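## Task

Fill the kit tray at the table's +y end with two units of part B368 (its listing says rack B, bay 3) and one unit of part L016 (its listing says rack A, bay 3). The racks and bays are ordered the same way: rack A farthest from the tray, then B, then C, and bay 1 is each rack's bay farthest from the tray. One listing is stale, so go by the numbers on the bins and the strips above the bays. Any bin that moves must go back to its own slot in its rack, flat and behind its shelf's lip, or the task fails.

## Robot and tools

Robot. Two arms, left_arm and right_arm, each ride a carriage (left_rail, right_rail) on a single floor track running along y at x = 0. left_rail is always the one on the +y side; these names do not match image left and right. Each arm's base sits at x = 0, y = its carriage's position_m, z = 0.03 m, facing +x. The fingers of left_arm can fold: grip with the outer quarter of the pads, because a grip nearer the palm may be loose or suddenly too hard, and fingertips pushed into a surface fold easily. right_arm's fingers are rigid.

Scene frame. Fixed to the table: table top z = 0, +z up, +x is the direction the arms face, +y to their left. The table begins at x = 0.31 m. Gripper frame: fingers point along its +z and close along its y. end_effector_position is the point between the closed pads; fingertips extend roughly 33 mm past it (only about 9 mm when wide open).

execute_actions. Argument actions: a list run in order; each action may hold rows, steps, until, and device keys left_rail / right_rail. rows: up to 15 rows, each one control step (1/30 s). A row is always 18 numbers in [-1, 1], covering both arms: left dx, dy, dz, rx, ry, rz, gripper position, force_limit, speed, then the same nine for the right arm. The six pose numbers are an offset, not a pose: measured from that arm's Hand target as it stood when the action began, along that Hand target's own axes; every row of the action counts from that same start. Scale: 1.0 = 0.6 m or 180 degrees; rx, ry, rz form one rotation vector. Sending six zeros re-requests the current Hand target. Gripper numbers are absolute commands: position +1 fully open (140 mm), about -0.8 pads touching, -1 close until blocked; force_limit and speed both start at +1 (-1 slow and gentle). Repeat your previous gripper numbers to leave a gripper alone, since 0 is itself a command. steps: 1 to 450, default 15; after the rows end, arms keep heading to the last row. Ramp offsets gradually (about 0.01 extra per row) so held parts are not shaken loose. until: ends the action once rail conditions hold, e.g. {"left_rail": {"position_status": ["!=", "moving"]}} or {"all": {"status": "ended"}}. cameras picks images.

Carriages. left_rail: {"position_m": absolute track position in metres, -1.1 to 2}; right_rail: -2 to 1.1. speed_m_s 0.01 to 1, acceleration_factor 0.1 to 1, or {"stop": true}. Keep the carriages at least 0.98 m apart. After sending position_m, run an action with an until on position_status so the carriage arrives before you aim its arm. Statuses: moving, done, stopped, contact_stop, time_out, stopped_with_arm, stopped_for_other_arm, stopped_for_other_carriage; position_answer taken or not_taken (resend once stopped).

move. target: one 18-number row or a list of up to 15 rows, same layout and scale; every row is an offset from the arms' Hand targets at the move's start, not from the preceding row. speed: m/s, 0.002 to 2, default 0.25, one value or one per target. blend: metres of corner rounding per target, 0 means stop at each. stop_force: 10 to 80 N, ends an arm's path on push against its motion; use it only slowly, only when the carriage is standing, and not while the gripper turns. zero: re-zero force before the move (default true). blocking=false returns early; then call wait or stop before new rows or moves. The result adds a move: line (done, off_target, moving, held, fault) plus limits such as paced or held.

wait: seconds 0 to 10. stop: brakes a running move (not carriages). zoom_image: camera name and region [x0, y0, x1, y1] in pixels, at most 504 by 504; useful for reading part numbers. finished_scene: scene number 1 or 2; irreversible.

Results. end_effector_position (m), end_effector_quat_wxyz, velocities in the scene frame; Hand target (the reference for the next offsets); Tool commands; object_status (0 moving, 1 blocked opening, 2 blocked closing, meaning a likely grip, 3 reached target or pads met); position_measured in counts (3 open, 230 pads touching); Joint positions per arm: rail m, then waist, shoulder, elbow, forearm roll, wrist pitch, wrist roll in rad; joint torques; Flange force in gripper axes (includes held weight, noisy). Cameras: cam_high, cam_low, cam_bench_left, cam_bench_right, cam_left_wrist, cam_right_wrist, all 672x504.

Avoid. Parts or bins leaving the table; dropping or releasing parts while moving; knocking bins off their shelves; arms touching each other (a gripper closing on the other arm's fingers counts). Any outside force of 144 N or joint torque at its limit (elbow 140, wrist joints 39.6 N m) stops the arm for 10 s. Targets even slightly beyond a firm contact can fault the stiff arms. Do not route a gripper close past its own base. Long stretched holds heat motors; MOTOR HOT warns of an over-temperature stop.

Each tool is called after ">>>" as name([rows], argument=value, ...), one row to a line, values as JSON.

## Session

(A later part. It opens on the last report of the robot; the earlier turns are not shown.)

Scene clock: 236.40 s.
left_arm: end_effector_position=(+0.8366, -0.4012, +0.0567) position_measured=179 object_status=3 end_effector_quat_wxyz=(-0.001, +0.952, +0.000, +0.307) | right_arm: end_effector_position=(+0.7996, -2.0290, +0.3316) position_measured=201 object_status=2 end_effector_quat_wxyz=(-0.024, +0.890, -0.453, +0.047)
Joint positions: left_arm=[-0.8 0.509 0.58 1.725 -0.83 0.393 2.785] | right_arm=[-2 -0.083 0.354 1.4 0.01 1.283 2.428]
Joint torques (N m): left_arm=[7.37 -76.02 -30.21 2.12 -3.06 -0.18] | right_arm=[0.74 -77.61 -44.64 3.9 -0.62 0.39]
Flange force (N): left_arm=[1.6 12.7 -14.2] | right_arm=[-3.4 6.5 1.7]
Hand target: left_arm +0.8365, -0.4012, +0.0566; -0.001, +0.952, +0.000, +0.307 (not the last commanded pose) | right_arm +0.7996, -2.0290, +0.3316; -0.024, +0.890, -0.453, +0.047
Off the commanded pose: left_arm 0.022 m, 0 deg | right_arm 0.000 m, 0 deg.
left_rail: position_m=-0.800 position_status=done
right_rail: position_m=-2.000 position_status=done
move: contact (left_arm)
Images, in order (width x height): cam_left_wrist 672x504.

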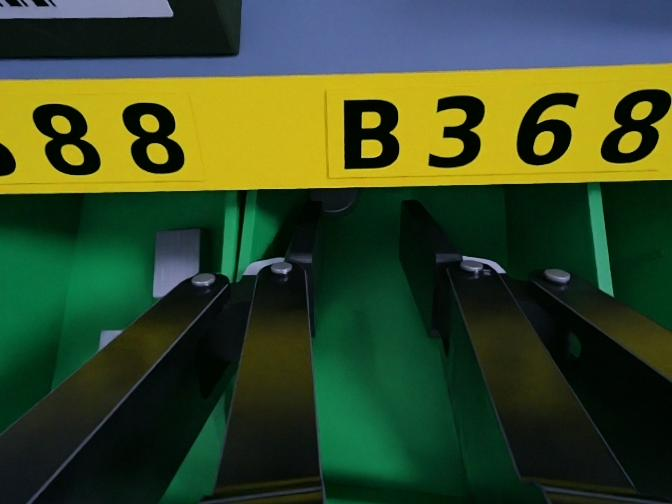

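>>> move(target=[-0.005,0.004,0.03,0,0,0,-0.4,-1,0.5,0,0,0,0,0,0,-1,-0.6,-1], speed=0.02, stop_force=25, cameras=["cam_left_wrist"])

>>> zoom_image(camera="cam_left_wrist", region=[220, 170, 460, 300])

Scene clock: 239.00 s.
left_arm: end_effector_position=(+0.8370, -0.4011, +0.0555) position_measured=179 object_status=3 end_effector_quat_wxyz=(-0.001, +0.952, +0.001, +0.307) | right_arm: end_effector_position=(+0.7996, -2.0290, +0.3316) position_measured=201 object_status=2 end_effector_quat_wxyz=(-0.024, +0.890, -0.453, +0.047)
Joint positions: left_arm=[-0.8 0.509 0.582 1.725 -0.832 0.392 2.788] | right_arm=[-2 -0.083 0.354 1.4 0.01 1.283 2.428]
Joint torques (N m): left_arm=[10.18 -44.23 -15.54 3.13 -2.29 -0.72] | right_arm=[1.12 -77.22 -44.61 3.95 -0.63 0.45]
Flange force (N): left_arm=[16.5 20.1 -47.2] | right_arm=[-3.6 7.5 1.3]
Hand target: left_arm +0.8370, -0.4011, +0.0555; -0.001, +0.952, +0.001, +0.307 (not the last commanded pose) | right_arm +0.7996, -2.0290, +0.3316; -0.024, +0.890, -0.453, +0.047
Off the commanded pose: left_arm 0.017 m, 0 deg | right_arm 0.000 m, 0 deg.
left_rail: position_m=-0.800 position_status=done
right_rail: position_m=-2.000 position_status=done
move: contact (left_arm)
Images, in order (width x height): cam_left_wrist 672x504.

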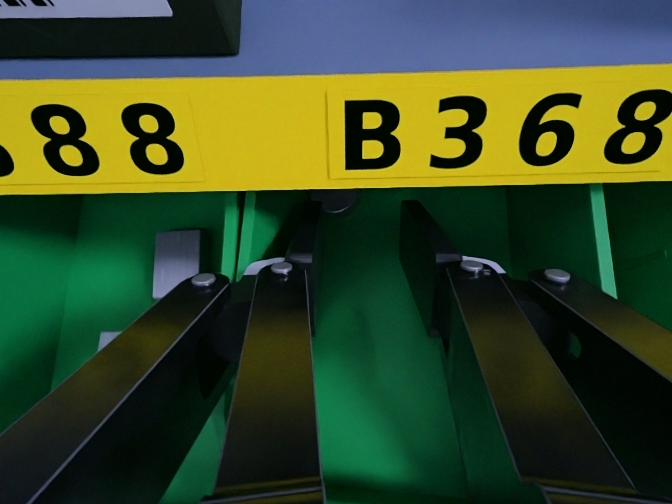

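Scaled by 2.100 from the camera's 672x504 image, which has a finer 960x720 frame.

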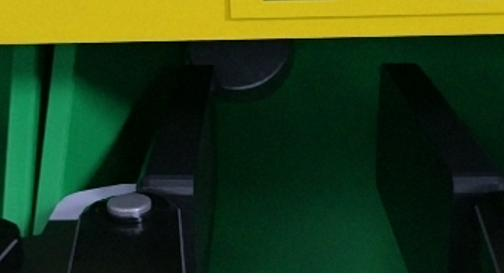

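>>> move([
  [0,0.004,-0.003,0,0,0,-0.4,-1,0.5,0,0,0,0,0,0,-1,-0.6,-1],
  [-0.01,0.012,0.01,0,0,0,-0.4,-1,0.5,0,0,0,0,0,0,-1,-0.6,-1],
  [-0.008,0.032,0.012,0,0,0,-0.4,-1,0.5,0,0,0,0,0,0,-1,-0.6,-1],
], speed=0.02, cameras=["cam_left_wrist"])

Scene clock: 252.40 s.
left_arm: end_effector_position=(+0.8371, -0.4048, +0.0546) position_measured=179 object_status=3 end_effector_quat_wxyz=(-0.003, +0.951, +0.001, +0.309) | right_arm: end_effector_position=(+0.7996, -2.0290, +0.3316) position_measured=201 object_status=2 end_effector_quat_wxyz=(-0.024, +0.890, -0.453, +0.047)
Joint positions: left_arm=[-0.8 0.504 0.58 1.733 -0.846 0.382 2.799] | right_arm=[-2 -0.083 0.354 1.4 0.01 1.283 2.428]
Joint torques (N m): left_arm=[-6.89 -18.74 -0.37 2.65 4.44 -1.18] | right_arm=[0.84 -77.35 -44.51 3.9 -0.58 0.43]
Flange force (N): left_arm=[24.2 4.6 -75.2] | right_arm=[-3.3 6.9 1.5]
Flange force when the fault began (N): left_arm=[41.9 2.7 -134.0]
Hand target: left_arm +0.8371, -0.4048, +0.0546; -0.003, +0.951, +0.001, +0.309 (not the last commanded pose) | right_arm +0.7996, -2.0290, +0.3316; -0.024, +0.890, -0.453, +0.047
Tool commands: left_gripper/position=-0.396078 left_gripper/force_limit=-1.0 left_gripper/speed=+0.498039 right_gripper/position=-1.0 right_gripper/force_limit=-0.6 right_gripper/speed=-1.0
Off the commanded pose: left_arm 0.017 m, 0 deg | right_arm 0.000 m, 0 deg.
FORCE FAULT: contact force on the left arm reached its limit, and that arm stopped for 10 seconds. The contact can be on any part of that arm, not only on its tool. That arm's remaining commands of this call were not run. That arm's target is now where it stood when the stop ended, not its last command. That arm accepts commands again.
left_rail: position_m=-0.800 position_status=done
right_rail: position_m=-2.000 position_status=done
move: fault (left_arm); path passed 1 of 3 targets
Images, in order (width x height): cam_left_wrist 672x504.

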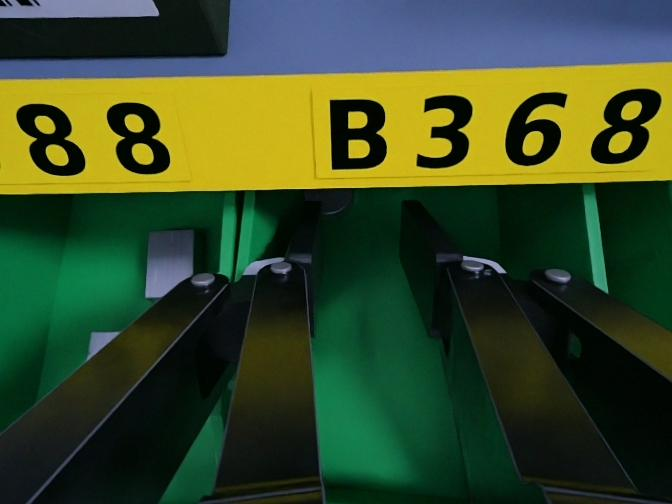

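>>> move(target=[0,0,-0.06,0,0,0,-0.4,-1,0.5,0,0,0,0,0,0,-1,-0.6,-1], speed=0.05, cameras=["cam_left_wrist"])

>>> zoom_image(camera="cam_left_wrist", region=[240, 140, 440, 290])

Scene clock: 262.00 s.
left_arm: end_effector_position=(+0.8159, -0.4050, +0.0837) position_measured=179 object_status=3 end_effector_quat_wxyz=(-0.003, +0.951, +0.001, +0.309) | right_arm: end_effector_position=(+0.7996, -2.0290, +0.3316) position_measured=201 object_status=2 end_effector_quat_wxyz=(-0.024, +0.890, -0.453, +0.047)
Joint positions: left_arm=[-0.8 0.518 0.526 1.759 -0.804 0.409 2.764] | right_arm=[-2 -0.083 0.354 1.4 0.01 1.283 2.428]
Joint torques (N m): left_arm=[3 -87.63 -33.34 1.66 -1.39 -0.16] | right_arm=[1.03 -77.59 -44.68 3.89 -0.6 0.4]
Flange force (N): left_arm=[-1.6 2.0 6.6] | right_arm=[-3.4 7.1 1.6]
Hand target: left_arm +0.8159, -0.4050, +0.0838; -0.003, +0.951, +0.001, +0.309 | right_arm +0.7996, -2.0290, +0.3316; -0.024, +0.890, -0.453, +0.047
Off the commanded pose: left_arm 0.000 m, 0 deg | right_arm 0.000 m, 0 deg.
left_rail: position_m=-0.800 position_status=done
right_rail: position_m=-2.000 position_status=done
move: done
Images, in order (width x height): cam_left_wrist 672x504.

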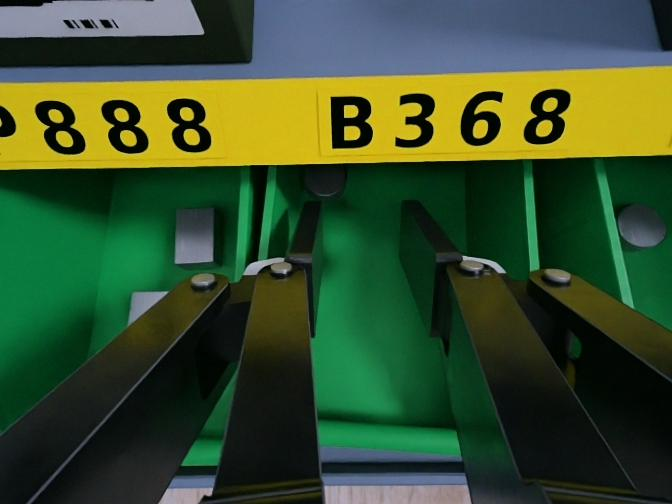

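Scaled by 2.520 from the camera's 672x504 image, which has a finer 960x720 frame.

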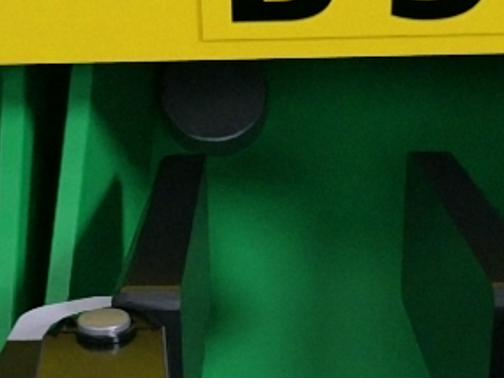

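>>> move([
  [0,0,-0.1,0,0,0,-1,-1,1,0,0,0,0,0,0,-1,-0.6,-1],
  [0,0.03,-0.1,0,0.079,0,-1,-1,1,0,0,0,0,0,0,-1,-0.6,-1],
], speed=0.15, cameras=[])

>>> move(target=[0,0,0,0.085,0,-0.0715,-1,-1,1,0,0,0,0,0,0,-1,-0.6,-1], speed=0.15, cameras=["cam_left_wrist"])

Scene clock: 272.27 s.
left_arm: end_effector_position=(+0.7807, -0.4233, +0.1322) position_measured=236 object_status=3 end_effector_quat_wxyz=(-0.003, +0.906, +0.000, +0.424) | right_arm: end_effector_position=(+0.7996, -2.0290, +0.3316) position_measured=201 object_status=2 end_effector_quat_wxyz=(-0.024, +0.890, -0.453, +0.047)
Joint positions: left_arm=[-0.8 0.567 0.426 1.948 -1.629 0.421 3.593] | right_arm=[-2 -0.083 0.354 1.4 0.01 1.283 2.428]
Joint torques (N m): left_arm=[2.78 -73.32 -30.44 -0.75 0.26 -0.04] | right_arm=[1 -77.68 -44.7 3.9 -0.66 0.38]
Flange force (N): left_arm=[-4.8 4.5 4.0] | right_arm=[-3.4 6.9 1.6]
Hand target: left_arm +0.7807, -0.4233, +0.1322; -0.003, +0.906, +0.000, +0.424 | right_arm +0.7996, -2.0290, +0.3316; -0.024, +0.890, -0.453, +0.047
Off the commanded pose: left_arm 0.000 m, 0 deg | right_arm 0.000 m, 0 deg.
left_rail: position_m=-0.800 position_status=done
right_rail: position_m=-2.000 position_status=done
move: done
No camera images: "cameras" was empty.

Scene clock: 274.63 s.
left_arm: end_effector_position=(+0.7806, -0.4232, +0.1324) position_measured=236 object_status=3 end_effector_quat_wxyz=(-0.073, +0.892, +0.157, +0.417) | right_arm: end_effector_position=(+0.7996, -2.0290, +0.3316) position_measured=201 object_status=2 end_effector_quat_wxyz=(-0.024, +0.890, -0.453, +0.047)
Joint positions: left_arm=[-0.8 0.436 0.387 2.01 -2.651 0.145 4.282] | right_arm=[-2 -0.083 0.354 1.4 0.01 1.283 2.428]
Joint torques (N m): left_arm=[2.48 -71.03 -31.41 -2.39 1.28 -0.08] | right_arm=[0.85 -77.39 -44.52 3.88 -0.59 0.41]
Flange force (N): left_arm=[0.0 0.0 0.0] | right_arm=[-3.3 6.7 1.5]
Hand target: left_arm +0.7807, -0.4234, +0.1322; -0.076, +0.891, +0.158, +0.418 | right_arm +0.7996, -2.0290, +0.3316; -0.024, +0.890, -0.453, +0.047
Off the commanded pose: left_arm 0.000 m, 0 deg | right_arm 0.000 m, 0 deg.
left_rail: position_m=-0.800 position_status=done
right_rail: position_m=-2.000 position_status=done
move: done
Images, in order (width x height): cam_left_wrist 672x504.

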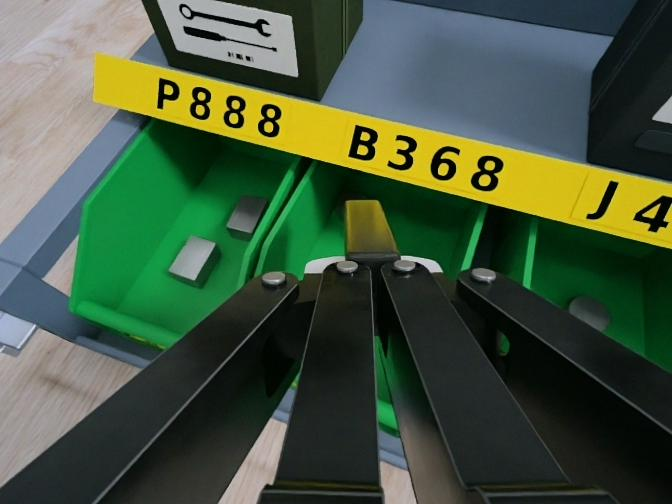

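>>> move([
  [-0.0132,0.0348,0.1295,0,0,0,-1,-1,1,0,0,0,0,0,0,-1,-0.6,-1],
  [-0.0142,0.0517,0.19,0,0,0,-1,-1,1,0,0,0,0,0,0,-1,-0.6,-1],
], speed=[0.06,0.02], cameras=["cam_left_wrist"])

Scene clock: 282.23 s.
left_arm: end_effector_position=(+0.8685, -0.4239, +0.0528) position_measured=236 object_status=3 end_effector_quat_wxyz=(-0.076, +0.891, +0.158, +0.418) | right_arm: end_effector_position=(+0.7996, -2.0290, +0.3316) position_measured=201 object_status=2 end_effector_quat_wxyz=(-0.024, +0.890, -0.453, +0.047)
Joint positions: left_arm=[-0.8 0.379 0.581 1.884 -3.045 0.201 4.637] | right_arm=[-2 -0.083 0.354 1.4 0.01 1.283 2.428]
Joint torques (N m): left_arm=[2.25 -87.45 -29.54 -2.62 1.23 -0.13] | right_arm=[0.91 -77.41 -44.55 3.89 -0.57 0.45]
Flange force (N): left_arm=[0.0 0.0 0.0] | right_arm=[-3.3 7.0 1.4]
Hand target: left_arm +0.8685, -0.4239, +0.0528; -0.076, +0.891, +0.158, +0.418 | right_arm +0.7996, -2.0290, +0.3316; -0.024, +0.890, -0.453, +0.047
Off the commanded pose: left_arm 0.000 m, 0 deg | right_arm 0.000 m, 0 deg.
left_rail: position_m=-0.800 position_status=done
right_rail: position_m=-2.000 position_status=done
move: done
Images, in order (width x height): cam_left_wrist 672x504.

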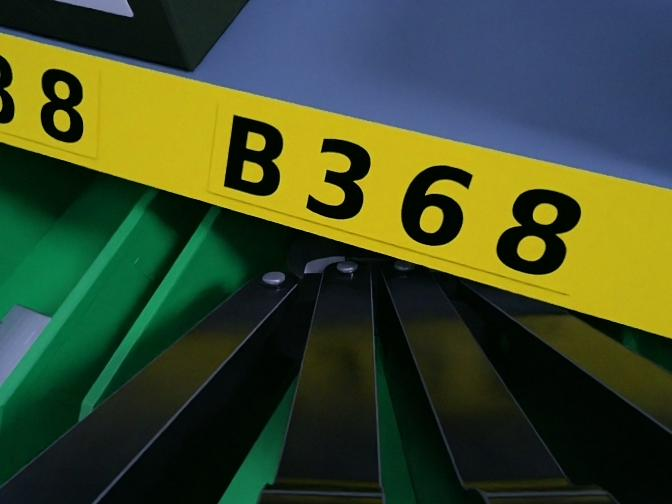

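>>> move([
  [-0.0012,0.0008,0.0133,0,0,0,-1,-1,1,0,0,0,0,0,0,-1,-0.6,-1],
  [0.0065,-0.0268,0.0223,0,0,0,-1,-1,1,0,0,0,0,0,0,-1,-0.6,-1],
  [-0.034,-0.0443,-0.0258,0,0,0,-1,-1,1,0,0,0,0,0,0,-1,-0.6,-1],
  [-0.0212,-0.0345,-0.1478,0,0,0,-1,-1,1,0,0,0,0,0,0,-1,-0.6,-1],
], speed=[0.02,0.02,0.03,0.08], cameras=["cam_left_wrist"])

Scene clock: 289.27 s.
left_arm: end_effector_position=(+0.7898, -0.4309, +0.0997) position_measured=236 object_status=3 end_effector_quat_wxyz=(-0.076, +0.891, +0.158, +0.418) | right_arm: end_effector_position=(+0.7996, -2.0290, +0.3316) position_measured=201 object_status=2 end_effector_quat_wxyz=(-0.024, +0.890, -0.453, +0.047)
Joint positions: left_arm=[-0.8 0.416 0.436 2.019 -2.895 0.196 4.514] | right_arm=[-2 -0.083 0.354 1.4 0.01 1.283 2.428]
Joint torques (N m): left_arm=[2.93 -73.85 -30.63 -2.54 1.4 0.03] | right_arm=[0.94 -77.49 -44.69 3.92 -0.6 0.36]
Flange force (N): left_arm=[0.0 0.0 0.0] | right_arm=[-3.8 7.2 1.4]
Hand target: left_arm +0.7898, -0.4309, +0.0997; -0.076, +0.891, +0.158, +0.418 | right_arm +0.7996, -2.0290, +0.3316; -0.024, +0.890, -0.453, +0.047
Off the commanded pose: left_arm 0.000 m, 0 deg | right_arm 0.000 m, 0 deg.
left_rail: position_m=-0.800 position_status=done
right_rail: position_m=-2.000 position_status=done
move: done
Images, in order (width x height): cam_left_wrist 672x504.

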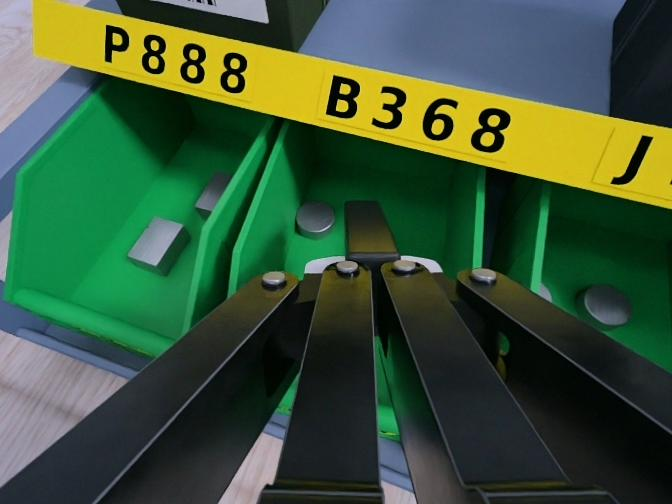

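>>> zoom_image(camera="cam_left_wrist", region=[230, 140, 400, 270])

Scaled by 2.965 from the camera's 672x504 image, which has a finer 960x720 frame.

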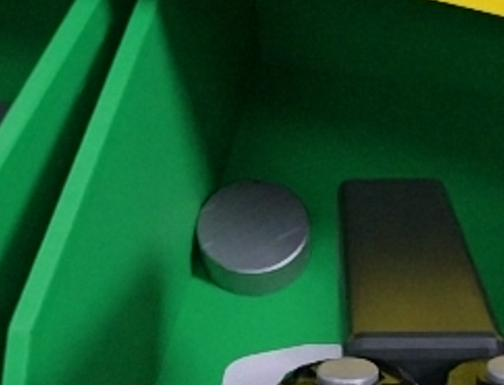

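>>> move([
  [0.002,0.021,0.1023,0,0,0,-1,-1,1,0,0,0,0,0,0,-1,-0.6,-1],
  [0.0008,0.0233,0.137,0,0,0,-1,-1,1,0,0,0,0,0,0,-1,-0.6,-1],
  [0.0097,-0.0143,0.1475,0,0,0,-1,-1,1,0,0,0,0,0,0,-1,-0.6,-1],
  [-0.0295,-0.0328,0.1012,0,0,0,-1,-1,1,0,0,0,0,0,0,-1,-0.6,-1],
  [-0.0058,-0.0273,-0.0262,0,0,0,-1,-1,1,0,0,0,0,0,0,-1,-0.6,-1],
], speed=[0.06,0.03,0.03,0.03,0.08], cameras=["cam_left_wrist"])

Scene clock: 303.37 s.
left_arm: end_effector_position=(+0.7707, -0.4205, +0.1071) position_measured=236 object_status=3 end_effector_quat_wxyz=(-0.076, +0.891, +0.158, +0.418) | right_arm: end_effector_position=(+0.7996, -2.0290, +0.3316) position_measured=201 object_status=2 end_effector_quat_wxyz=(-0.024, +0.890, -0.453, +0.047)
Joint positions: left_arm=[-0.8 0.444 0.412 2.039 -2.781 0.198 4.42] | right_arm=[-2 -0.083 0.354 1.4 0.01 1.283 2.428]
Joint torques (N m): left_arm=[3.53 -72.27 -30.42 -2.78 1.4 -0.04] | right_arm=[0.87 -77.55 -44.58 3.9 -0.63 0.45]
Flange force (N): left_arm=[0.0 0.0 0.0] | right_arm=[-3.4 6.8 1.5]
Hand target: left_arm +0.7707, -0.4205, +0.1071; -0.076, +0.891, +0.158, +0.418 | right_arm +0.7996, -2.0290, +0.3316; -0.024, +0.890, -0.453, +0.047
Off the commanded pose: left_arm 0.000 m, 0 deg | right_arm 0.000 m, 0 deg.
left_rail: position_m=-0.800 position_status=done
right_rail: position_m=-2.000 position_status=done
move: done
Images, in order (width x height): cam_left_wrist 672x504.

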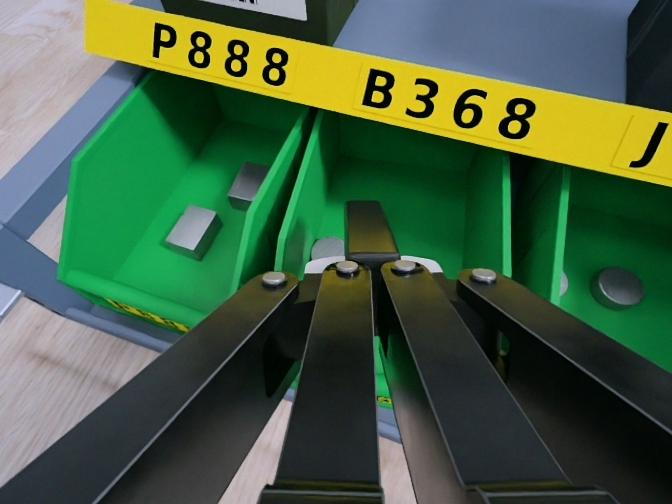

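>>> move(target=[0,0,-0.1,0,-0.0833,0,-0.4,-1,1,0,0,0,0,0,0,-1,-0.6,-1], speed=0.15, cameras=[])

>>> move(target=[0,0.13,0,0.1116,0,-0.159,-0.4,-1,1,0,0,0,0,0,0,-1,-0.6,-1], speed=0.15, cameras=["cam_left_wrist"])

Scene clock: 312.40 s.
left_arm: end_effector_position=(+0.7274, -0.4365, +0.1454) position_measured=179 object_status=3 end_effector_quat_wxyz=(-0.054, +0.938, +0.166, +0.298) | right_arm: end_effector_position=(+0.7996, -2.0290, +0.3316) position_measured=201 object_status=2 end_effector_quat_wxyz=(-0.024, +0.890, -0.453, +0.047)
Joint positions: left_arm=[-0.8 0.441 0.312 1.949 -3.326 -0.271 4.965] | right_arm=[-2 -0.083 0.354 1.4 0.01 1.283 2.428]
Joint torques (N m): left_arm=[3.47 -69.42 -37.09 -3.13 0.9 -0.12] | right_arm=[0.76 -77.14 -44.6 3.94 -0.62 0.38]
Flange force (N): left_arm=[-5.0 4.2 5.3] | right_arm=[-4.3 7.4 0.9]
Hand target: left_arm +0.7274, -0.4365, +0.1454; -0.054, +0.938, +0.166, +0.298 | right_arm +0.7996, -2.0290, +0.3316; -0.024, +0.890, -0.453, +0.047
Off the commanded pose: left_arm 0.000 m, 0 deg | right_arm 0.000 m, 0 deg.
left_rail: position_m=-0.800 position_status=done
right_rail: position_m=-2.000 position_status=done
move: done
No camera images: "cameras" was empty.

Scene clock: 314.90 s.
left_arm: end_effector_position=(+0.7542, -0.5097, +0.1452) position_measured=179 object_status=3 end_effector_quat_wxyz=(-0.140, +0.845, +0.441, +0.269) | right_arm: end_effector_position=(+0.7996, -2.0290, +0.3316) position_measured=201 object_status=2 end_effector_quat_wxyz=(-0.024, +0.890, -0.453, +0.047)
Joint positions: left_arm=[-0.8 0.15 0.359 1.88 -2.324 -0.613 3.285] | right_arm=[-2 -0.083 0.354 1.4 0.01 1.283 2.428]
Joint torques (N m): left_arm=[3.24 -71.52 -34.78 -1.19 -0.49 0.03] | right_arm=[0.46 -77.93 -44.62 3.85 -0.59 0.45]
Flange force (N): left_arm=[-6.7 1.5 2.1] | right_arm=[-3.5 6.3 1.6]
Hand target: left_arm +0.7542, -0.5097, +0.1452; -0.140, +0.845, +0.441, +0.269 | right_arm +0.7996, -2.0290, +0.3316; -0.024, +0.890, -0.453, +0.047
Off the commanded pose: left_arm 0.000 m, 0 deg | right_arm 0.000 m, 0 deg.
left_rail: position_m=-0.800 position_status=done
right_rail: position_m=-2.000 position_status=done
move: done
Images, in order (width x height): cam_left_wrist 672x504.

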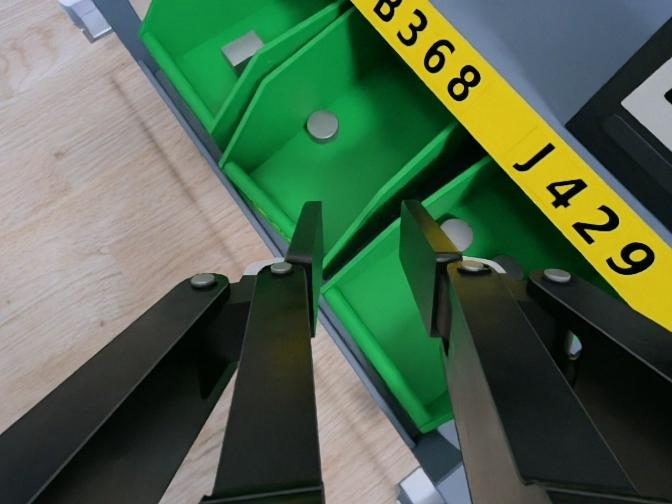

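>>> move(target=[0.058,-0.032,0.15,0,0,0,-0.4,-1,1,0,0,0,0,0,0,-1,-0.6,-1], speed=0.1, cameras=["cam_left_wrist"])

Scene clock: 318.80 s.
left_arm: end_effector_position=(+0.7845, -0.4328, +0.0920) position_measured=179 object_status=3 end_effector_quat_wxyz=(-0.140, +0.845, +0.441, +0.269) | right_arm: end_effector_position=(+0.7996, -2.0290, +0.3316) position_measured=201 object_status=2 end_effector_quat_wxyz=(-0.024, +0.890, -0.453, +0.047)
Joint positions: left_arm=[-0.8 0.252 0.479 1.814 -2.278 -0.519 3.308] | right_arm=[-2 -0.083 0.354 1.4 0.01 1.283 2.428]
Joint torques (N m): left_arm=[2.78 -82.16 -32.75 -1.03 -0.31 -0.1] | right_arm=[1.04 -77.51 -44.55 3.85 -0.6 0.42]
Flange force (N): left_arm=[-4.7 2.4 3.5] | right_arm=[-3.3 7.0 1.3]
Hand target: left_arm +0.7845, -0.4328, +0.0919; -0.140, +0.845, +0.441, +0.269 | right_arm +0.7996, -2.0290, +0.3316; -0.024, +0.890, -0.453, +0.047
Off the commanded pose: left_arm 0.000 m, 0 deg | right_arm 0.000 m, 0 deg.
left_rail: position_m=-0.800 position_status=done
right_rail: position_m=-2.000 position_status=done
move: done
Images, in order (width x height): cam_left_wrist 672x504.

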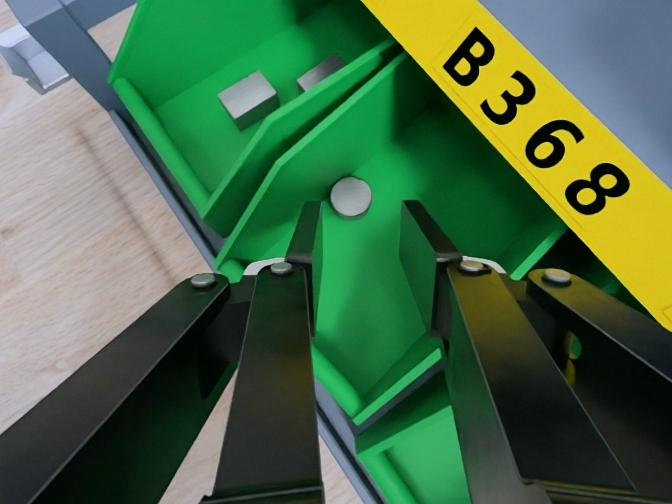

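>>> move(target=[-0.004,0.0,0.14,0,0,0,-0.4,-1,1,0,0,0,0,0,0,-1,-0.6,-1], speed=0.02, stop_force=13, cameras=["cam_left_wrist"])

>>> execute_actions([
  {"rows":[[0,0,0,0,0,0,-1,-1,-1,0,0,0,0,0,0,-1,-0.6,-1]],"steps":75},
], cameras=["cam_left_wrist"])

Scene clock: 323.93 s.
left_arm: end_effector_position=(+0.8029, -0.4065, +0.0441) position_measured=179 object_status=3 end_effector_quat_wxyz=(-0.140, +0.845, +0.441, +0.269) | right_arm: end_effector_position=(+0.7996, -2.0290, +0.3316) position_measured=201 object_status=2 end_effector_quat_wxyz=(-0.024, +0.890, -0.453, +0.047)
Joint positions: left_arm=[-0.8 0.281 0.564 1.781 -2.206 -0.469 3.248] | right_arm=[-2 -0.083 0.354 1.4 0.01 1.283 2.428]
Joint torques (N m): left_arm=[2.88 -70.2 -23.57 -1.17 -0.56 0.42] | right_arm=[0.76 -77.8 -44.65 3.87 -0.58 0.46]
Flange force (N): left_arm=[3.2 -0.9 -17.3] | right_arm=[-3.4 6.6 1.8]
Hand target: left_arm +0.8028, -0.4065, +0.0441; -0.140, +0.845, +0.441, +0.269 (not the last commanded pose) | right_arm +0.7996, -2.0290, +0.3316; -0.024, +0.890, -0.453, +0.047
Off the commanded pose: left_arm 0.026 m, 0 deg | right_arm 0.000 m, 0 deg.
left_rail: position_m=-0.800 position_status=done
right_rail: position_m=-2.000 position_status=done
move: contact (left_arm)
Images, in order (width x height): cam_left_wrist 672x504.

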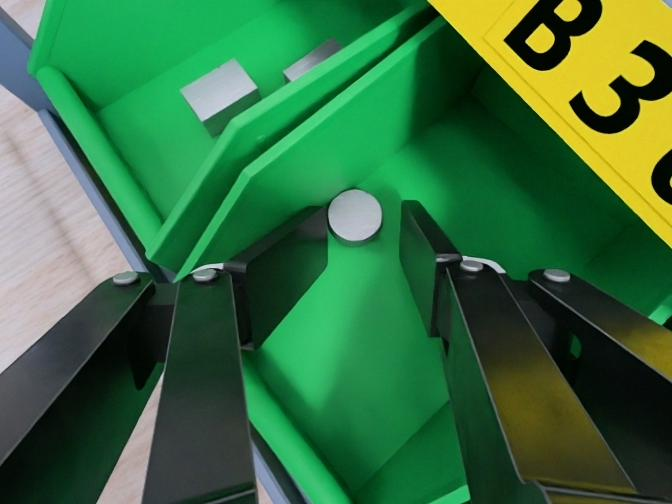

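Scene clock: 326.63 s.
left_arm: end_effector_position=(+0.8028, -0.4065, +0.0441) position_measured=196 object_status=2 end_effector_quat_wxyz=(-0.140, +0.845, +0.441, +0.269) | right_arm: end_effector_position=(+0.7996, -2.0290, +0.3316) position_measured=201 object_status=2 end_effector_quat_wxyz=(-0.024, +0.890, -0.453, +0.047)
Joint positions: left_arm=[-0.8 0.281 0.564 1.781 -2.206 -0.469 3.248] | right_arm=[-2 -0.083 0.354 1.4 0.01 1.283 2.428]
Joint torques (N m): left_arm=[4.38 -64.28 -18.7 -2.81 -1.01 0.06] | right_arm=[1.23 -77.51 -44.54 3.86 -0.7 0.41]
Flange force (N): left_arm=[6.2 1.1 -21.5] | right_arm=[-2.7 6.8 1.4]
Hand target: left_arm +0.8028, -0.4065, +0.0441; -0.140, +0.845, +0.441, +0.269 | right_arm +0.7996, -2.0290, +0.3316; -0.024, +0.890, -0.453, +0.047
Off the commanded pose: left_arm 0.000 m, 0 deg | right_arm 0.000 m, 0 deg.
left_rail: position_m=-0.800 position_status=done
right_rail: position_m=-2.000 position_status=done
Images, in order (width x height): cam_left_wrist 672x504.

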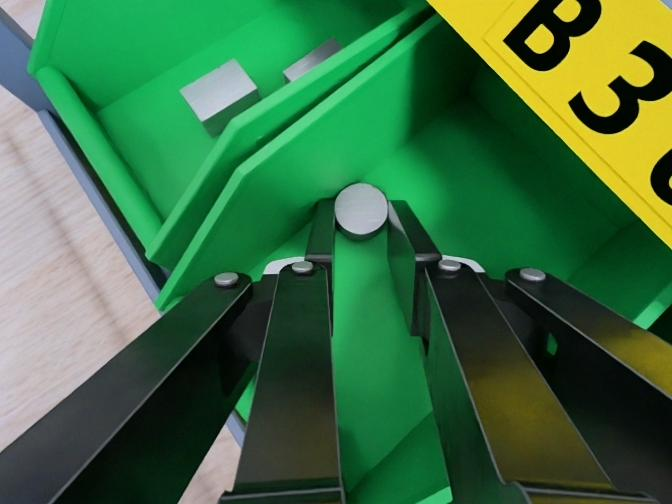

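>>> move(target=[0,0,-0.17,0,0,0,-1,-1,-1,0,0,0,0,0,0,-1,-0.6,-1], speed=0.05, cameras=["cam_left_wrist"])

>>> move(target=[0.15,0,-0.3,0,0,0,-1,-1,-1,0,0,0,0,0,0,-1,-0.6,-1], speed=0.15, cameras=["cam_left_wrist"])

Scene clock: 330.43 s.
left_arm: end_effector_position=(+0.7691, -0.4549, +0.1273) position_measured=197 object_status=2 end_effector_quat_wxyz=(-0.140, +0.845, +0.441, +0.269) | right_arm: end_effector_position=(+0.7996, -2.0290, +0.3316) position_measured=201 object_status=2 end_effector_quat_wxyz=(-0.024, +0.890, -0.453, +0.047)
Joint positions: left_arm=[-0.8 0.227 0.414 1.836 -2.325 -0.561 3.343] | right_arm=[-2 -0.083 0.354 1.4 0.01 1.283 2.428]
Joint torques (N m): left_arm=[2.25 -77.8 -34.49 -1.23 -0.32 -0.03] | right_arm=[0.96 -77.47 -44.7 3.87 -0.59 0.44]
Flange force (N): left_arm=[-5.2 2.1 5.0] | right_arm=[-3.3 7.1 1.9]
Hand target: left_arm +0.7691, -0.4549, +0.1273; -0.140, +0.845, +0.441, +0.269 | right_arm +0.7996, -2.0290, +0.3316; -0.024, +0.890, -0.453, +0.047
Off the commanded pose: left_arm 0.000 m, 0 deg | right_arm 0.000 m, 0 deg.
left_rail: position_m=-0.800 position_status=done
right_rail: position_m=-2.000 position_status=done
move: done
Images, in order (width x height): cam_left_wrist 672x504.

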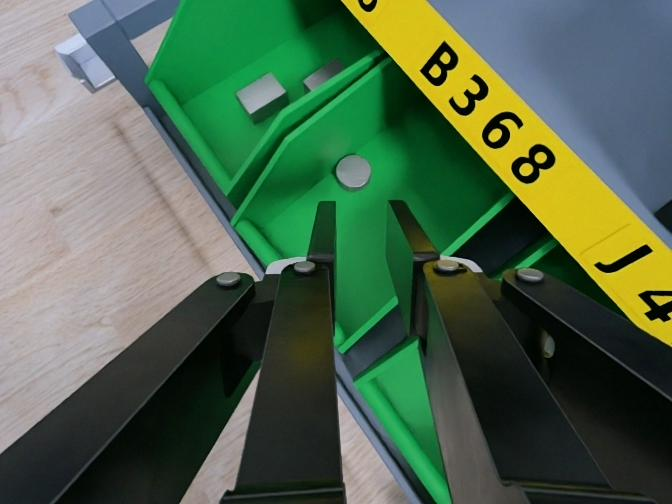

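Scene clock: 332.20 s.
left_arm: end_effector_position=(+0.7515, -0.4801, +0.3261) position_measured=197 object_status=2 end_effector_quat_wxyz=(-0.140, +0.845, +0.441, +0.269) | right_arm: end_effector_position=(+0.7996, -2.0290, +0.3316) position_measured=201 object_status=2 end_effector_quat_wxyz=(-0.024, +0.890, -0.453, +0.047)
Joint positions: left_arm=[-0.8 0.195 0.22 1.698 -2.571 -0.837 3.641] | right_arm=[-2 -0.083 0.354 1.4 0.01 1.283 2.428]
Joint torques (N m): left_arm=[3.12 -65.5 -43.1 -2 0.12 0.21] | right_arm=[0.95 -77.27 -44.73 3.9 -0.57 0.43]
Flange force (N): left_arm=[-7.3 2.0 3.6] | right_arm=[-3.7 7.4 1.8]
Hand target: left_arm +0.7515, -0.4801, +0.3262; -0.140, +0.845, +0.441, +0.269 | right_arm +0.7996, -2.0290, +0.3316; -0.024, +0.890, -0.453, +0.047
Off the commanded pose: left_arm 0.000 m, 0 deg | right_arm 0.000 m, 0 deg.
left_rail: position_m=-0.800 position_status=done
right_rail: position_m=-2.000 position_status=done
move: done
Images, in order (width x height): cam_left_wrist 672x504.

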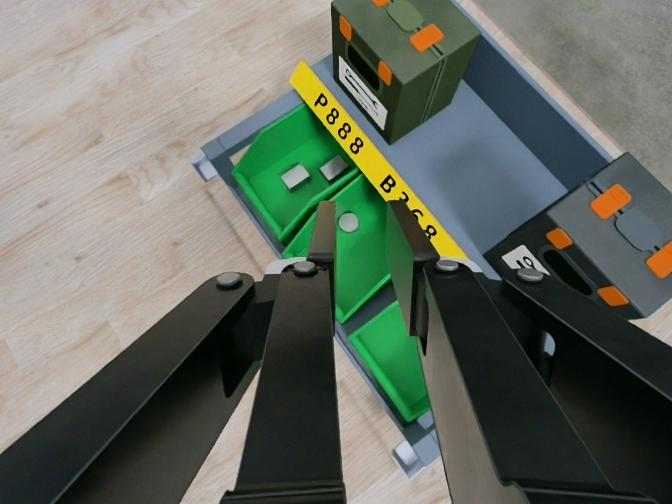

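>>> move(target=[-0.119,0.005,0.4,0,-0.039,0,-0.4,-1,1,0,0,0,0,0,0,-1,-0.6,-1], speed=0.15, cameras=["cam_left_wrist"])

Scene clock: 340.67 s.
left_arm: end_effector_position=(+0.8001, -0.4157, +0.0892) position_measured=179 object_status=3 end_effector_quat_wxyz=(-0.113, +0.860, +0.449, +0.217) | right_arm: end_effector_position=(+0.7996, -2.0290, +0.3316) position_measured=201 object_status=2 end_effector_quat_wxyz=(-0.024, +0.890, -0.453, +0.047)
Joint positions: left_arm=[-0.8 0.299 0.521 1.7 -2.59 -0.591 3.637] | right_arm=[-2 -0.083 0.354 1.4 0.01 1.283 2.428]
Joint torques (N m): left_arm=[3.25 -88.5 -35.68 -2.01 -0.04 -0.01] | right_arm=[0.71 -77.6 -44.69 3.88 -0.58 0.42]
Flange force (N): left_arm=[-5.6 2.3 4.1] | right_arm=[-3.7 6.8 1.8]
Hand target: left_arm +0.8001, -0.4157, +0.0891; -0.113, +0.860, +0.449, +0.217 | right_arm +0.7996, -2.0290, +0.3316; -0.024, +0.890, -0.453, +0.047
Off the commanded pose: left_arm 0.000 m, 0 deg | right_arm 0.000 m, 0 deg.
left_rail: position_m=-0.800 position_status=done
right_rail: position_m=-2.000 position_status=done
move: done
Images, in order (width x height): cam_left_wrist 672x504.

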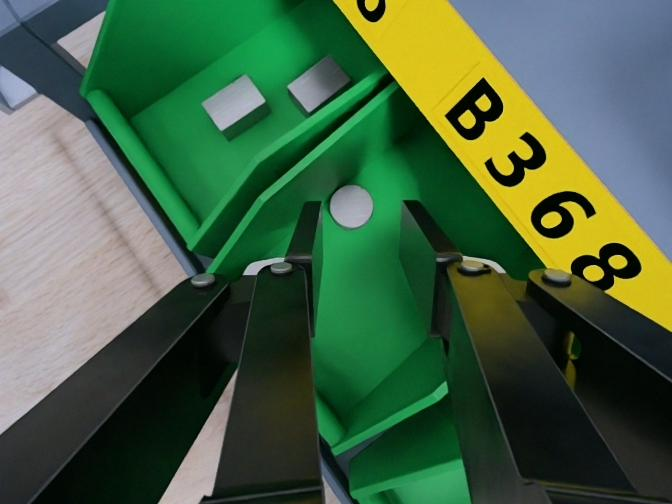

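>>> move(target=[0.001,0.0,0.14,0,0,0,-0.4,-1,1,0,0,0,0,0,0,-1,-0.6,-1], speed=0.02, stop_force=16, cameras=["cam_left_wrist"])

>>> execute_actions([
  {"rows":[[0,0,0,0,0,0,-1,-1,-1,0,0,0,0,0,0,-1,-0.6,-1]],"steps":75},
], cameras=["cam_left_wrist"])

>>> move(target=[0,0,-0.15,0,0,0,-1,-1,-1,0,0,0,0,0,0,-1,-0.6,-1], speed=0.05, cameras=["cam_left_wrist"])

Scene clock: 346.00 s.
left_arm: end_effector_position=(+0.8142, -0.3957, +0.0446) position_measured=179 object_status=3 end_effector_quat_wxyz=(-0.113, +0.860, +0.449, +0.217) | right_arm: end_effector_position=(+0.7996, -2.0290, +0.3316) position_measured=201 object_status=2 end_effector_quat_wxyz=(-0.024, +0.890, -0.453, +0.047)
Joint positions: left_arm=[-0.8 0.318 0.592 1.679 -2.556 -0.541 3.612] | right_arm=[-2 -0.083 0.354 1.4 0.01 1.283 2.428]
Joint torques (N m): left_arm=[8.76 -76.44 -31.1 -1.41 0.56 -0.1] | right_arm=[0.78 -77.56 -44.62 3.89 -0.6 0.45]
Flange force (N): left_arm=[-8.8 0.6 -21.2] | right_arm=[-3.5 6.8 1.5]
Hand target: left_arm +0.8141, -0.3957, +0.0445; -0.113, +0.860, +0.449, +0.217 (not the last commanded pose) | right_arm +0.7996, -2.0290, +0.3316; -0.024, +0.890, -0.453, +0.047
Off the commanded pose: left_arm 0.033 m, 0 deg | right_arm 0.000 m, 0 deg.
left_rail: position_m=-0.800 position_status=done
right_rail: position_m=-2.000 position_status=done
move: contact (left_arm)
Images, in order (width x height): cam_left_wrist 672x504.

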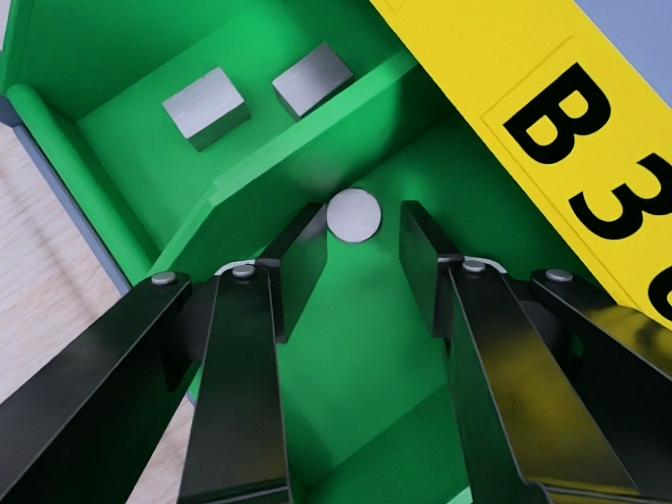

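Scene clock: 348.70 s.
left_arm: end_effector_position=(+0.8141, -0.3957, +0.0445) position_measured=187 object_status=2 end_effector_quat_wxyz=(-0.113, +0.860, +0.449, +0.217) | right_arm: end_effector_position=(+0.7996, -2.0290, +0.3316) position_measured=201 object_status=2 end_effector_quat_wxyz=(-0.024, +0.890, -0.453, +0.047)
Joint positions: left_arm=[-0.8 0.318 0.592 1.679 -2.556 -0.541 3.612] | right_arm=[-2 -0.083 0.354 1.4 0.01 1.283 2.428]
Joint torques (N m): left_arm=[14.44 -59.16 -16.57 -2.21 -3.73 0.24] | right_arm=[1.09 -77.27 -44.54 3.88 -0.63 0.45]
Flange force (N): left_arm=[1.1 8.7 -36.3] | right_arm=[-3.3 7.2 1.3]
Hand target: left_arm +0.8141, -0.3957, +0.0445; -0.113, +0.860, +0.449, +0.217 | right_arm +0.7996, -2.0290, +0.3316; -0.024, +0.890, -0.453, +0.047
Off the commanded pose: left_arm 0.000 m, 0 deg | right_arm 0.000 m, 0 deg.
left_rail: position_m=-0.800 position_status=done
right_rail: position_m=-2.000 position_status=done
Images, in order (width x height): cam_left_wrist 672x504.

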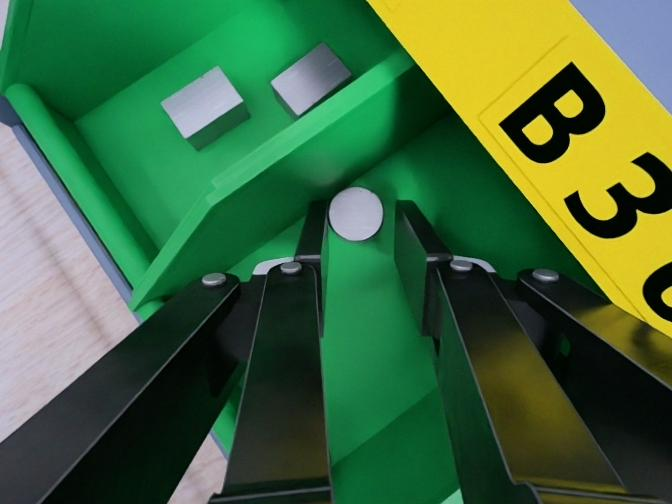

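Scene clock: 350.80 s.
left_arm: end_effector_position=(+0.7897, -0.4307, +0.1237) position_measured=188 object_status=2 end_effector_quat_wxyz=(-0.113, +0.860, +0.449, +0.217) | right_arm: end_effector_position=(+0.7996, -2.0290, +0.3316) position_measured=201 object_status=2 end_effector_quat_wxyz=(-0.024, +0.890, -0.453, +0.047)
Joint positions: left_arm=[-0.8 0.284 0.468 1.711 -2.615 -0.633 3.657] | right_arm=[-2 -0.083 0.354 1.4 0.01 1.283 2.428]
Joint torques (N m): left_arm=[2.79 -83.19 -37.01 -2.16 -0.12 -0.08] | right_arm=[1.01 -77.72 -44.64 3.85 -0.62 0.43]
Flange force (N): left_arm=[-6.4 0.3 2.7] | right_arm=[-3.2 6.9 1.4]
Hand target: left_arm +0.7897, -0.4307, +0.1238; -0.113, +0.860, +0.449, +0.217 | right_arm +0.7996, -2.0290, +0.3316; -0.024, +0.890, -0.453, +0.047
Off the commanded pose: left_arm 0.000 m, 0 deg | right_arm 0.000 m, 0 deg.
left_rail: position_m=-0.800 position_status=done
right_rail: position_m=-2.000 position_status=done
move: done
Images, in order (width x height): cam_left_wrist 672x504.

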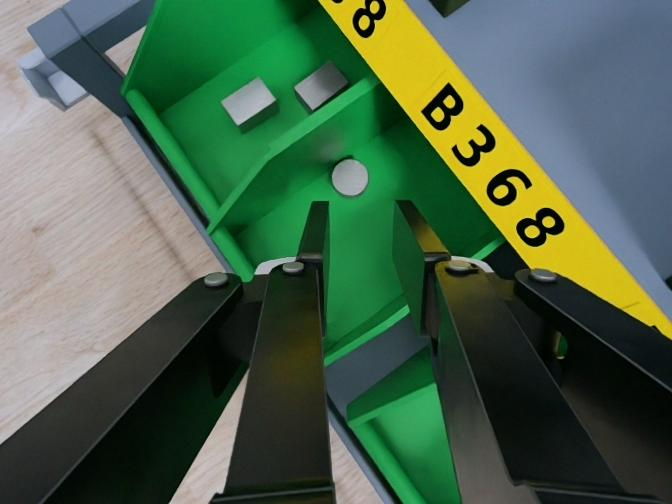

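>>> move(target=[0,0,-0.15,0,0,0,-0.4,-1,-0.5,0,0,0,0,0,0,-1,-0.6,-1], speed=0.15, cameras=[])

>>> move(target=[-0.08,0,0,-0.1433,0,0.2698,-0.4,-1,1,0,0,0,0,0,0,-1,-0.6,-1], speed=0.25, cameras=["cam_left_wrist"])

Scene clock: 354.37 s.
left_arm: end_effector_position=(+0.7651, -0.4658, +0.2028) position_measured=179 object_status=3 end_effector_quat_wxyz=(-0.113, +0.860, +0.449, +0.217) | right_arm: end_effector_position=(+0.7996, -2.0290, +0.3316) position_measured=201 object_status=2 end_effector_quat_wxyz=(-0.024, +0.890, -0.453, +0.047)
Joint positions: left_arm=[-0.8 0.246 0.353 1.719 -2.663 -0.742 3.693] | right_arm=[-2 -0.083 0.354 1.4 0.01 1.283 2.428]
Joint torques (N m): left_arm=[3.22 -76.92 -39.26 -2.43 0.12 -0.02] | right_arm=[0.96 -77.54 -44.5 3.91 -0.63 0.44]
Flange force (N): left_arm=[-4.5 3.4 4.8] | right_arm=[-3.1 6.5 1.6]
Hand target: left_arm +0.7652, -0.4658, +0.2030; -0.113, +0.860, +0.449, +0.217 | right_arm +0.7996, -2.0290, +0.3316; -0.024, +0.890, -0.453, +0.047
Off the commanded pose: left_arm 0.000 m, 0 deg | right_arm 0.000 m, 0 deg.
left_rail: position_m=-0.800 position_status=done
right_rail: position_m=-2.000 position_status=done
move: done
No camera images: "cameras" was empty.

Scene clock: 356.90 s.
left_arm: end_effector_position=(+0.7411, -0.5004, +0.1802) position_measured=179 object_status=3 end_effector_quat_wxyz=(-0.003, +0.970, +0.000, +0.243) | right_arm: end_effector_position=(+0.7996, -2.0290, +0.3316) position_measured=201 object_status=2 end_effector_quat_wxyz=(-0.024, +0.890, -0.453, +0.047)
Joint positions: left_arm=[-0.8 0.419 0.301 1.839 -3.494 -0.573 5.386] | right_arm=[-2 -0.083 0.354 1.4 0.01 1.283 2.428]
Joint torques (N m): left_arm=[3.48 -71.31 -40 -3.66 0.43 0.04] | right_arm=[1.05 -77.49 -44.45 3.89 -0.62 0.42]
Flange force (N): left_arm=[-1.8 5.1 6.3] | right_arm=[-3.1 6.9 1.0]
Hand target: left_arm +0.7411, -0.5004, +0.1802; -0.003, +0.970, +0.000, +0.243 | right_arm +0.7996, -2.0290, +0.3316; -0.024, +0.890, -0.453, +0.047
Off the commanded pose: left_arm 0.000 m, 0 deg | right_arm 0.000 m, 0 deg.
left_rail: position_m=-0.800 position_status=done
right_rail: position_m=-2.000 position_status=done
move: done
Images, in order (width x height): cam_left_wrist 672x504.

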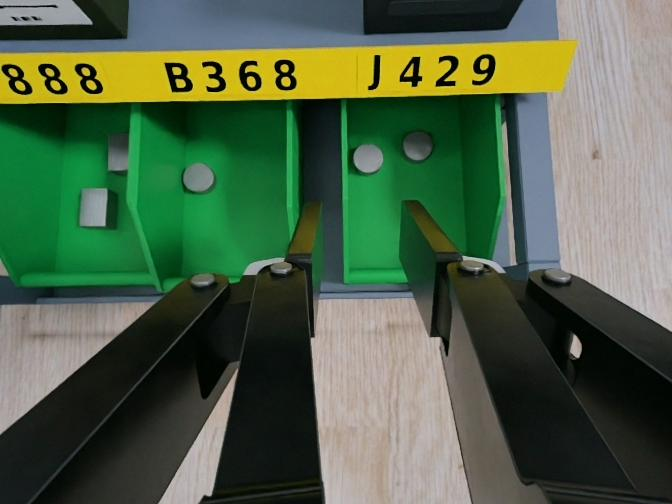

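>>> move([
  [-0.009,-0.117,0.06,0,0,0,-1,-1,1,0,0,0,0,0,0,-1,-0.6,-1],
  [-0.009,-0.117,0.224,0,0,0,-1,-1,1,0,0,0,0,0,0,-1,-0.6,-1],
], speed=0.1, cameras=["cam_left_wrist"])

>>> move(target=[0,0.066,0,0,0,0,-1,-1,1,0,0,0,0,0,0,-1,-0.6,-1], speed=0.02, stop_force=30, cameras=["cam_left_wrist"])

Scene clock: 362.97 s.
left_arm: end_effector_position=(+0.7996, -0.4295, +0.0596) position_measured=236 object_status=3 end_effector_quat_wxyz=(-0.003, +0.970, +0.000, +0.243) | right_arm: end_effector_position=(+0.7996, -2.0290, +0.3316) position_measured=201 object_status=2 end_effector_quat_wxyz=(-0.024, +0.890, -0.453, +0.047)
Joint positions: left_arm=[-0.8 0.474 0.534 1.745 -3.632 -0.464 5.583] | right_arm=[-2 -0.083 0.354 1.4 0.01 1.283 2.428]
Joint torques (N m): left_arm=[2.72 -89.97 -37.02 -3.1 0.23 -0.02] | right_arm=[0.95 -77.44 -44.57 3.89 -0.63 0.46]
Flange force (N): left_arm=[-3.5 4.3 4.9] | right_arm=[-3.6 7.2 1.1]
Hand target: left_arm +0.7996, -0.4295, +0.0595; -0.003, +0.970, +0.000, +0.243 | right_arm +0.7996, -2.0290, +0.3316; -0.024, +0.890, -0.453, +0.047
Off the commanded pose: left_arm 0.000 m, 0 deg | right_arm 0.000 m, 0 deg.
left_rail: position_m=-0.800 position_status=done
right_rail: position_m=-2.000 position_status=done
move: done
Images, in order (width x height): cam_left_wrist 672x504.

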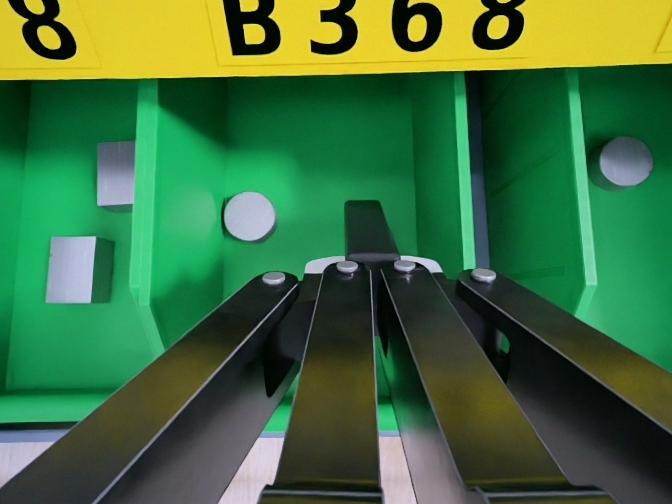

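Scene clock: 365.70 s.
left_arm: end_effector_position=(+0.7997, -0.4691, +0.0593) position_measured=236 object_status=3 end_effector_quat_wxyz=(-0.003, +0.970, +0.000, +0.243) | right_arm: end_effector_position=(+0.7996, -2.0290, +0.3316) position_measured=201 object_status=2 end_effector_quat_wxyz=(-0.024, +0.890, -0.453, +0.047)
Joint positions: left_arm=[-0.8 0.426 0.511 1.786 -3.613 -0.431 5.526] | right_arm=[-2 -0.083 0.354 1.4 0.01 1.283 2.428]
Joint torques (N m): left_arm=[2.2 -88.5 -36.14 -3.3 0.04 -0.07] | right_arm=[0.59 -77.72 -44.45 3.89 -0.66 0.4]
Flange force (N): left_arm=[-2.6 3.0 6.9] | right_arm=[-3.3 6.0 1.3]
Hand target: left_arm +0.7997, -0.4691, +0.0593; -0.003, +0.970, +0.000, +0.243 | right_arm +0.7996, -2.0290, +0.3316; -0.024, +0.890, -0.453, +0.047
Off the commanded pose: left_arm 0.000 m, 0 deg | right_arm 0.000 m, 0 deg.
left_rail: position_m=-0.800 position_status=done
right_rail: position_m=-2.000 position_status=done
move: done
Images, in order (width x height): cam_left_wrist 672x504.

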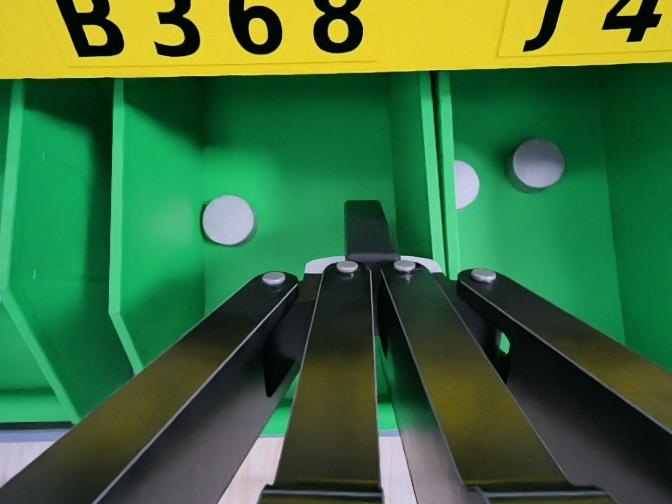

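>>> move([
  [0.041,0,-0.0625,0,0,0,-1,-1,1,0,0,0,0,0,0,-1,-0.6,-1],
  [0.041,-0.111,-0.0625,0,0,0,-1,-1,1,0,0,0,0,0,0,-1,-0.6,-1],
  [0.0418,-0.111,0.0375,0,0,0,-1,-1,1,0,0,0,0,0,0,-1,-0.6,-1],
  [-0.01,-0.109,0.0103,0,0,0,-1,-1,1,0,0,0,0,0,0,-1,-0.6,-1],
  [-0.01,-0.109,-0.13,0,0,0,-1,-1,1,0,0,0,0,0,0,-1,-0.6,-1],
], speed=[0.08,0.08,0.03,0.03,0.08], cameras=["cam_left_wrist"])

Scene clock: 385.80 s.
left_arm: end_effector_position=(+0.8284, -0.4013, +0.0649) position_measured=236 object_status=3 end_effector_quat_wxyz=(-0.004, +0.969, +0.000, +0.246) | right_arm: end_effector_position=(+0.7996, -2.0290, +0.3316) position_measured=201 object_status=2 end_effector_quat_wxyz=(-0.024, +0.890, -0.453, +0.047)
Joint positions: left_arm=[-0.8 0.49 0.576 1.66 -3.609 -0.503 5.567] | right_arm=[-2 -0.083 0.354 1.4 0.01 1.283 2.428]
Joint torques (N m): left_arm=[-7.13 -18.09 -1.98 -1.87 -4.67 -0.29] | right_arm=[0.86 -77.57 -44.71 3.9 -0.64 0.4]
Flange force (N): left_arm=[15.7 4.2 -82.8] | right_arm=[-3.9 7.2 1.2]
Flange force when the fault began (N): left_arm=[23.9 2.5 -138.0]
Hand target: left_arm +0.8284, -0.4013, +0.0649; -0.004, +0.969, +0.000, +0.246 (not the last commanded pose) | right_arm +0.7996, -2.0290, +0.3316; -0.024, +0.890, -0.453, +0.047
Tool commands: left_gripper/position=-1.0 left_gripper/force_limit=-1.0 left_gripper/speed=+1.0 right_gripper/position=-1.0 right_gripper/force_limit=-0.6 right_gripper/speed=-1.0
Off the commanded pose: left_arm 0.093 m, 0 deg | right_arm 0.000 m, 0 deg.
FORCE FAULT: contact force on the left arm reached its limit, and that arm stopped for 10 seconds. The contact can be on any part of that arm, not only on its tool. That arm's remaining commands of this call were not run. That arm's target is now where it stood when the stop ended, not its last command. That arm accepts commands again.
left_rail: position_m=-0.800 position_status=done
right_rail: position_m=-2.000 position_status=done
move: fault (left_arm); path passed 2 of 5 targets
Images, in order (width x height): cam_left_wrist 672x504.

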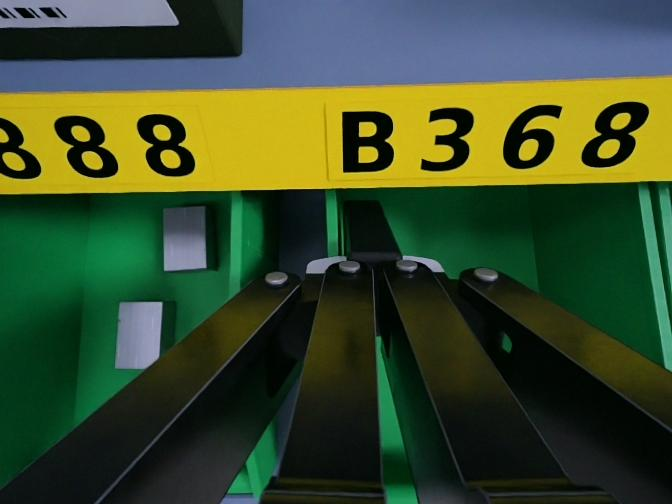

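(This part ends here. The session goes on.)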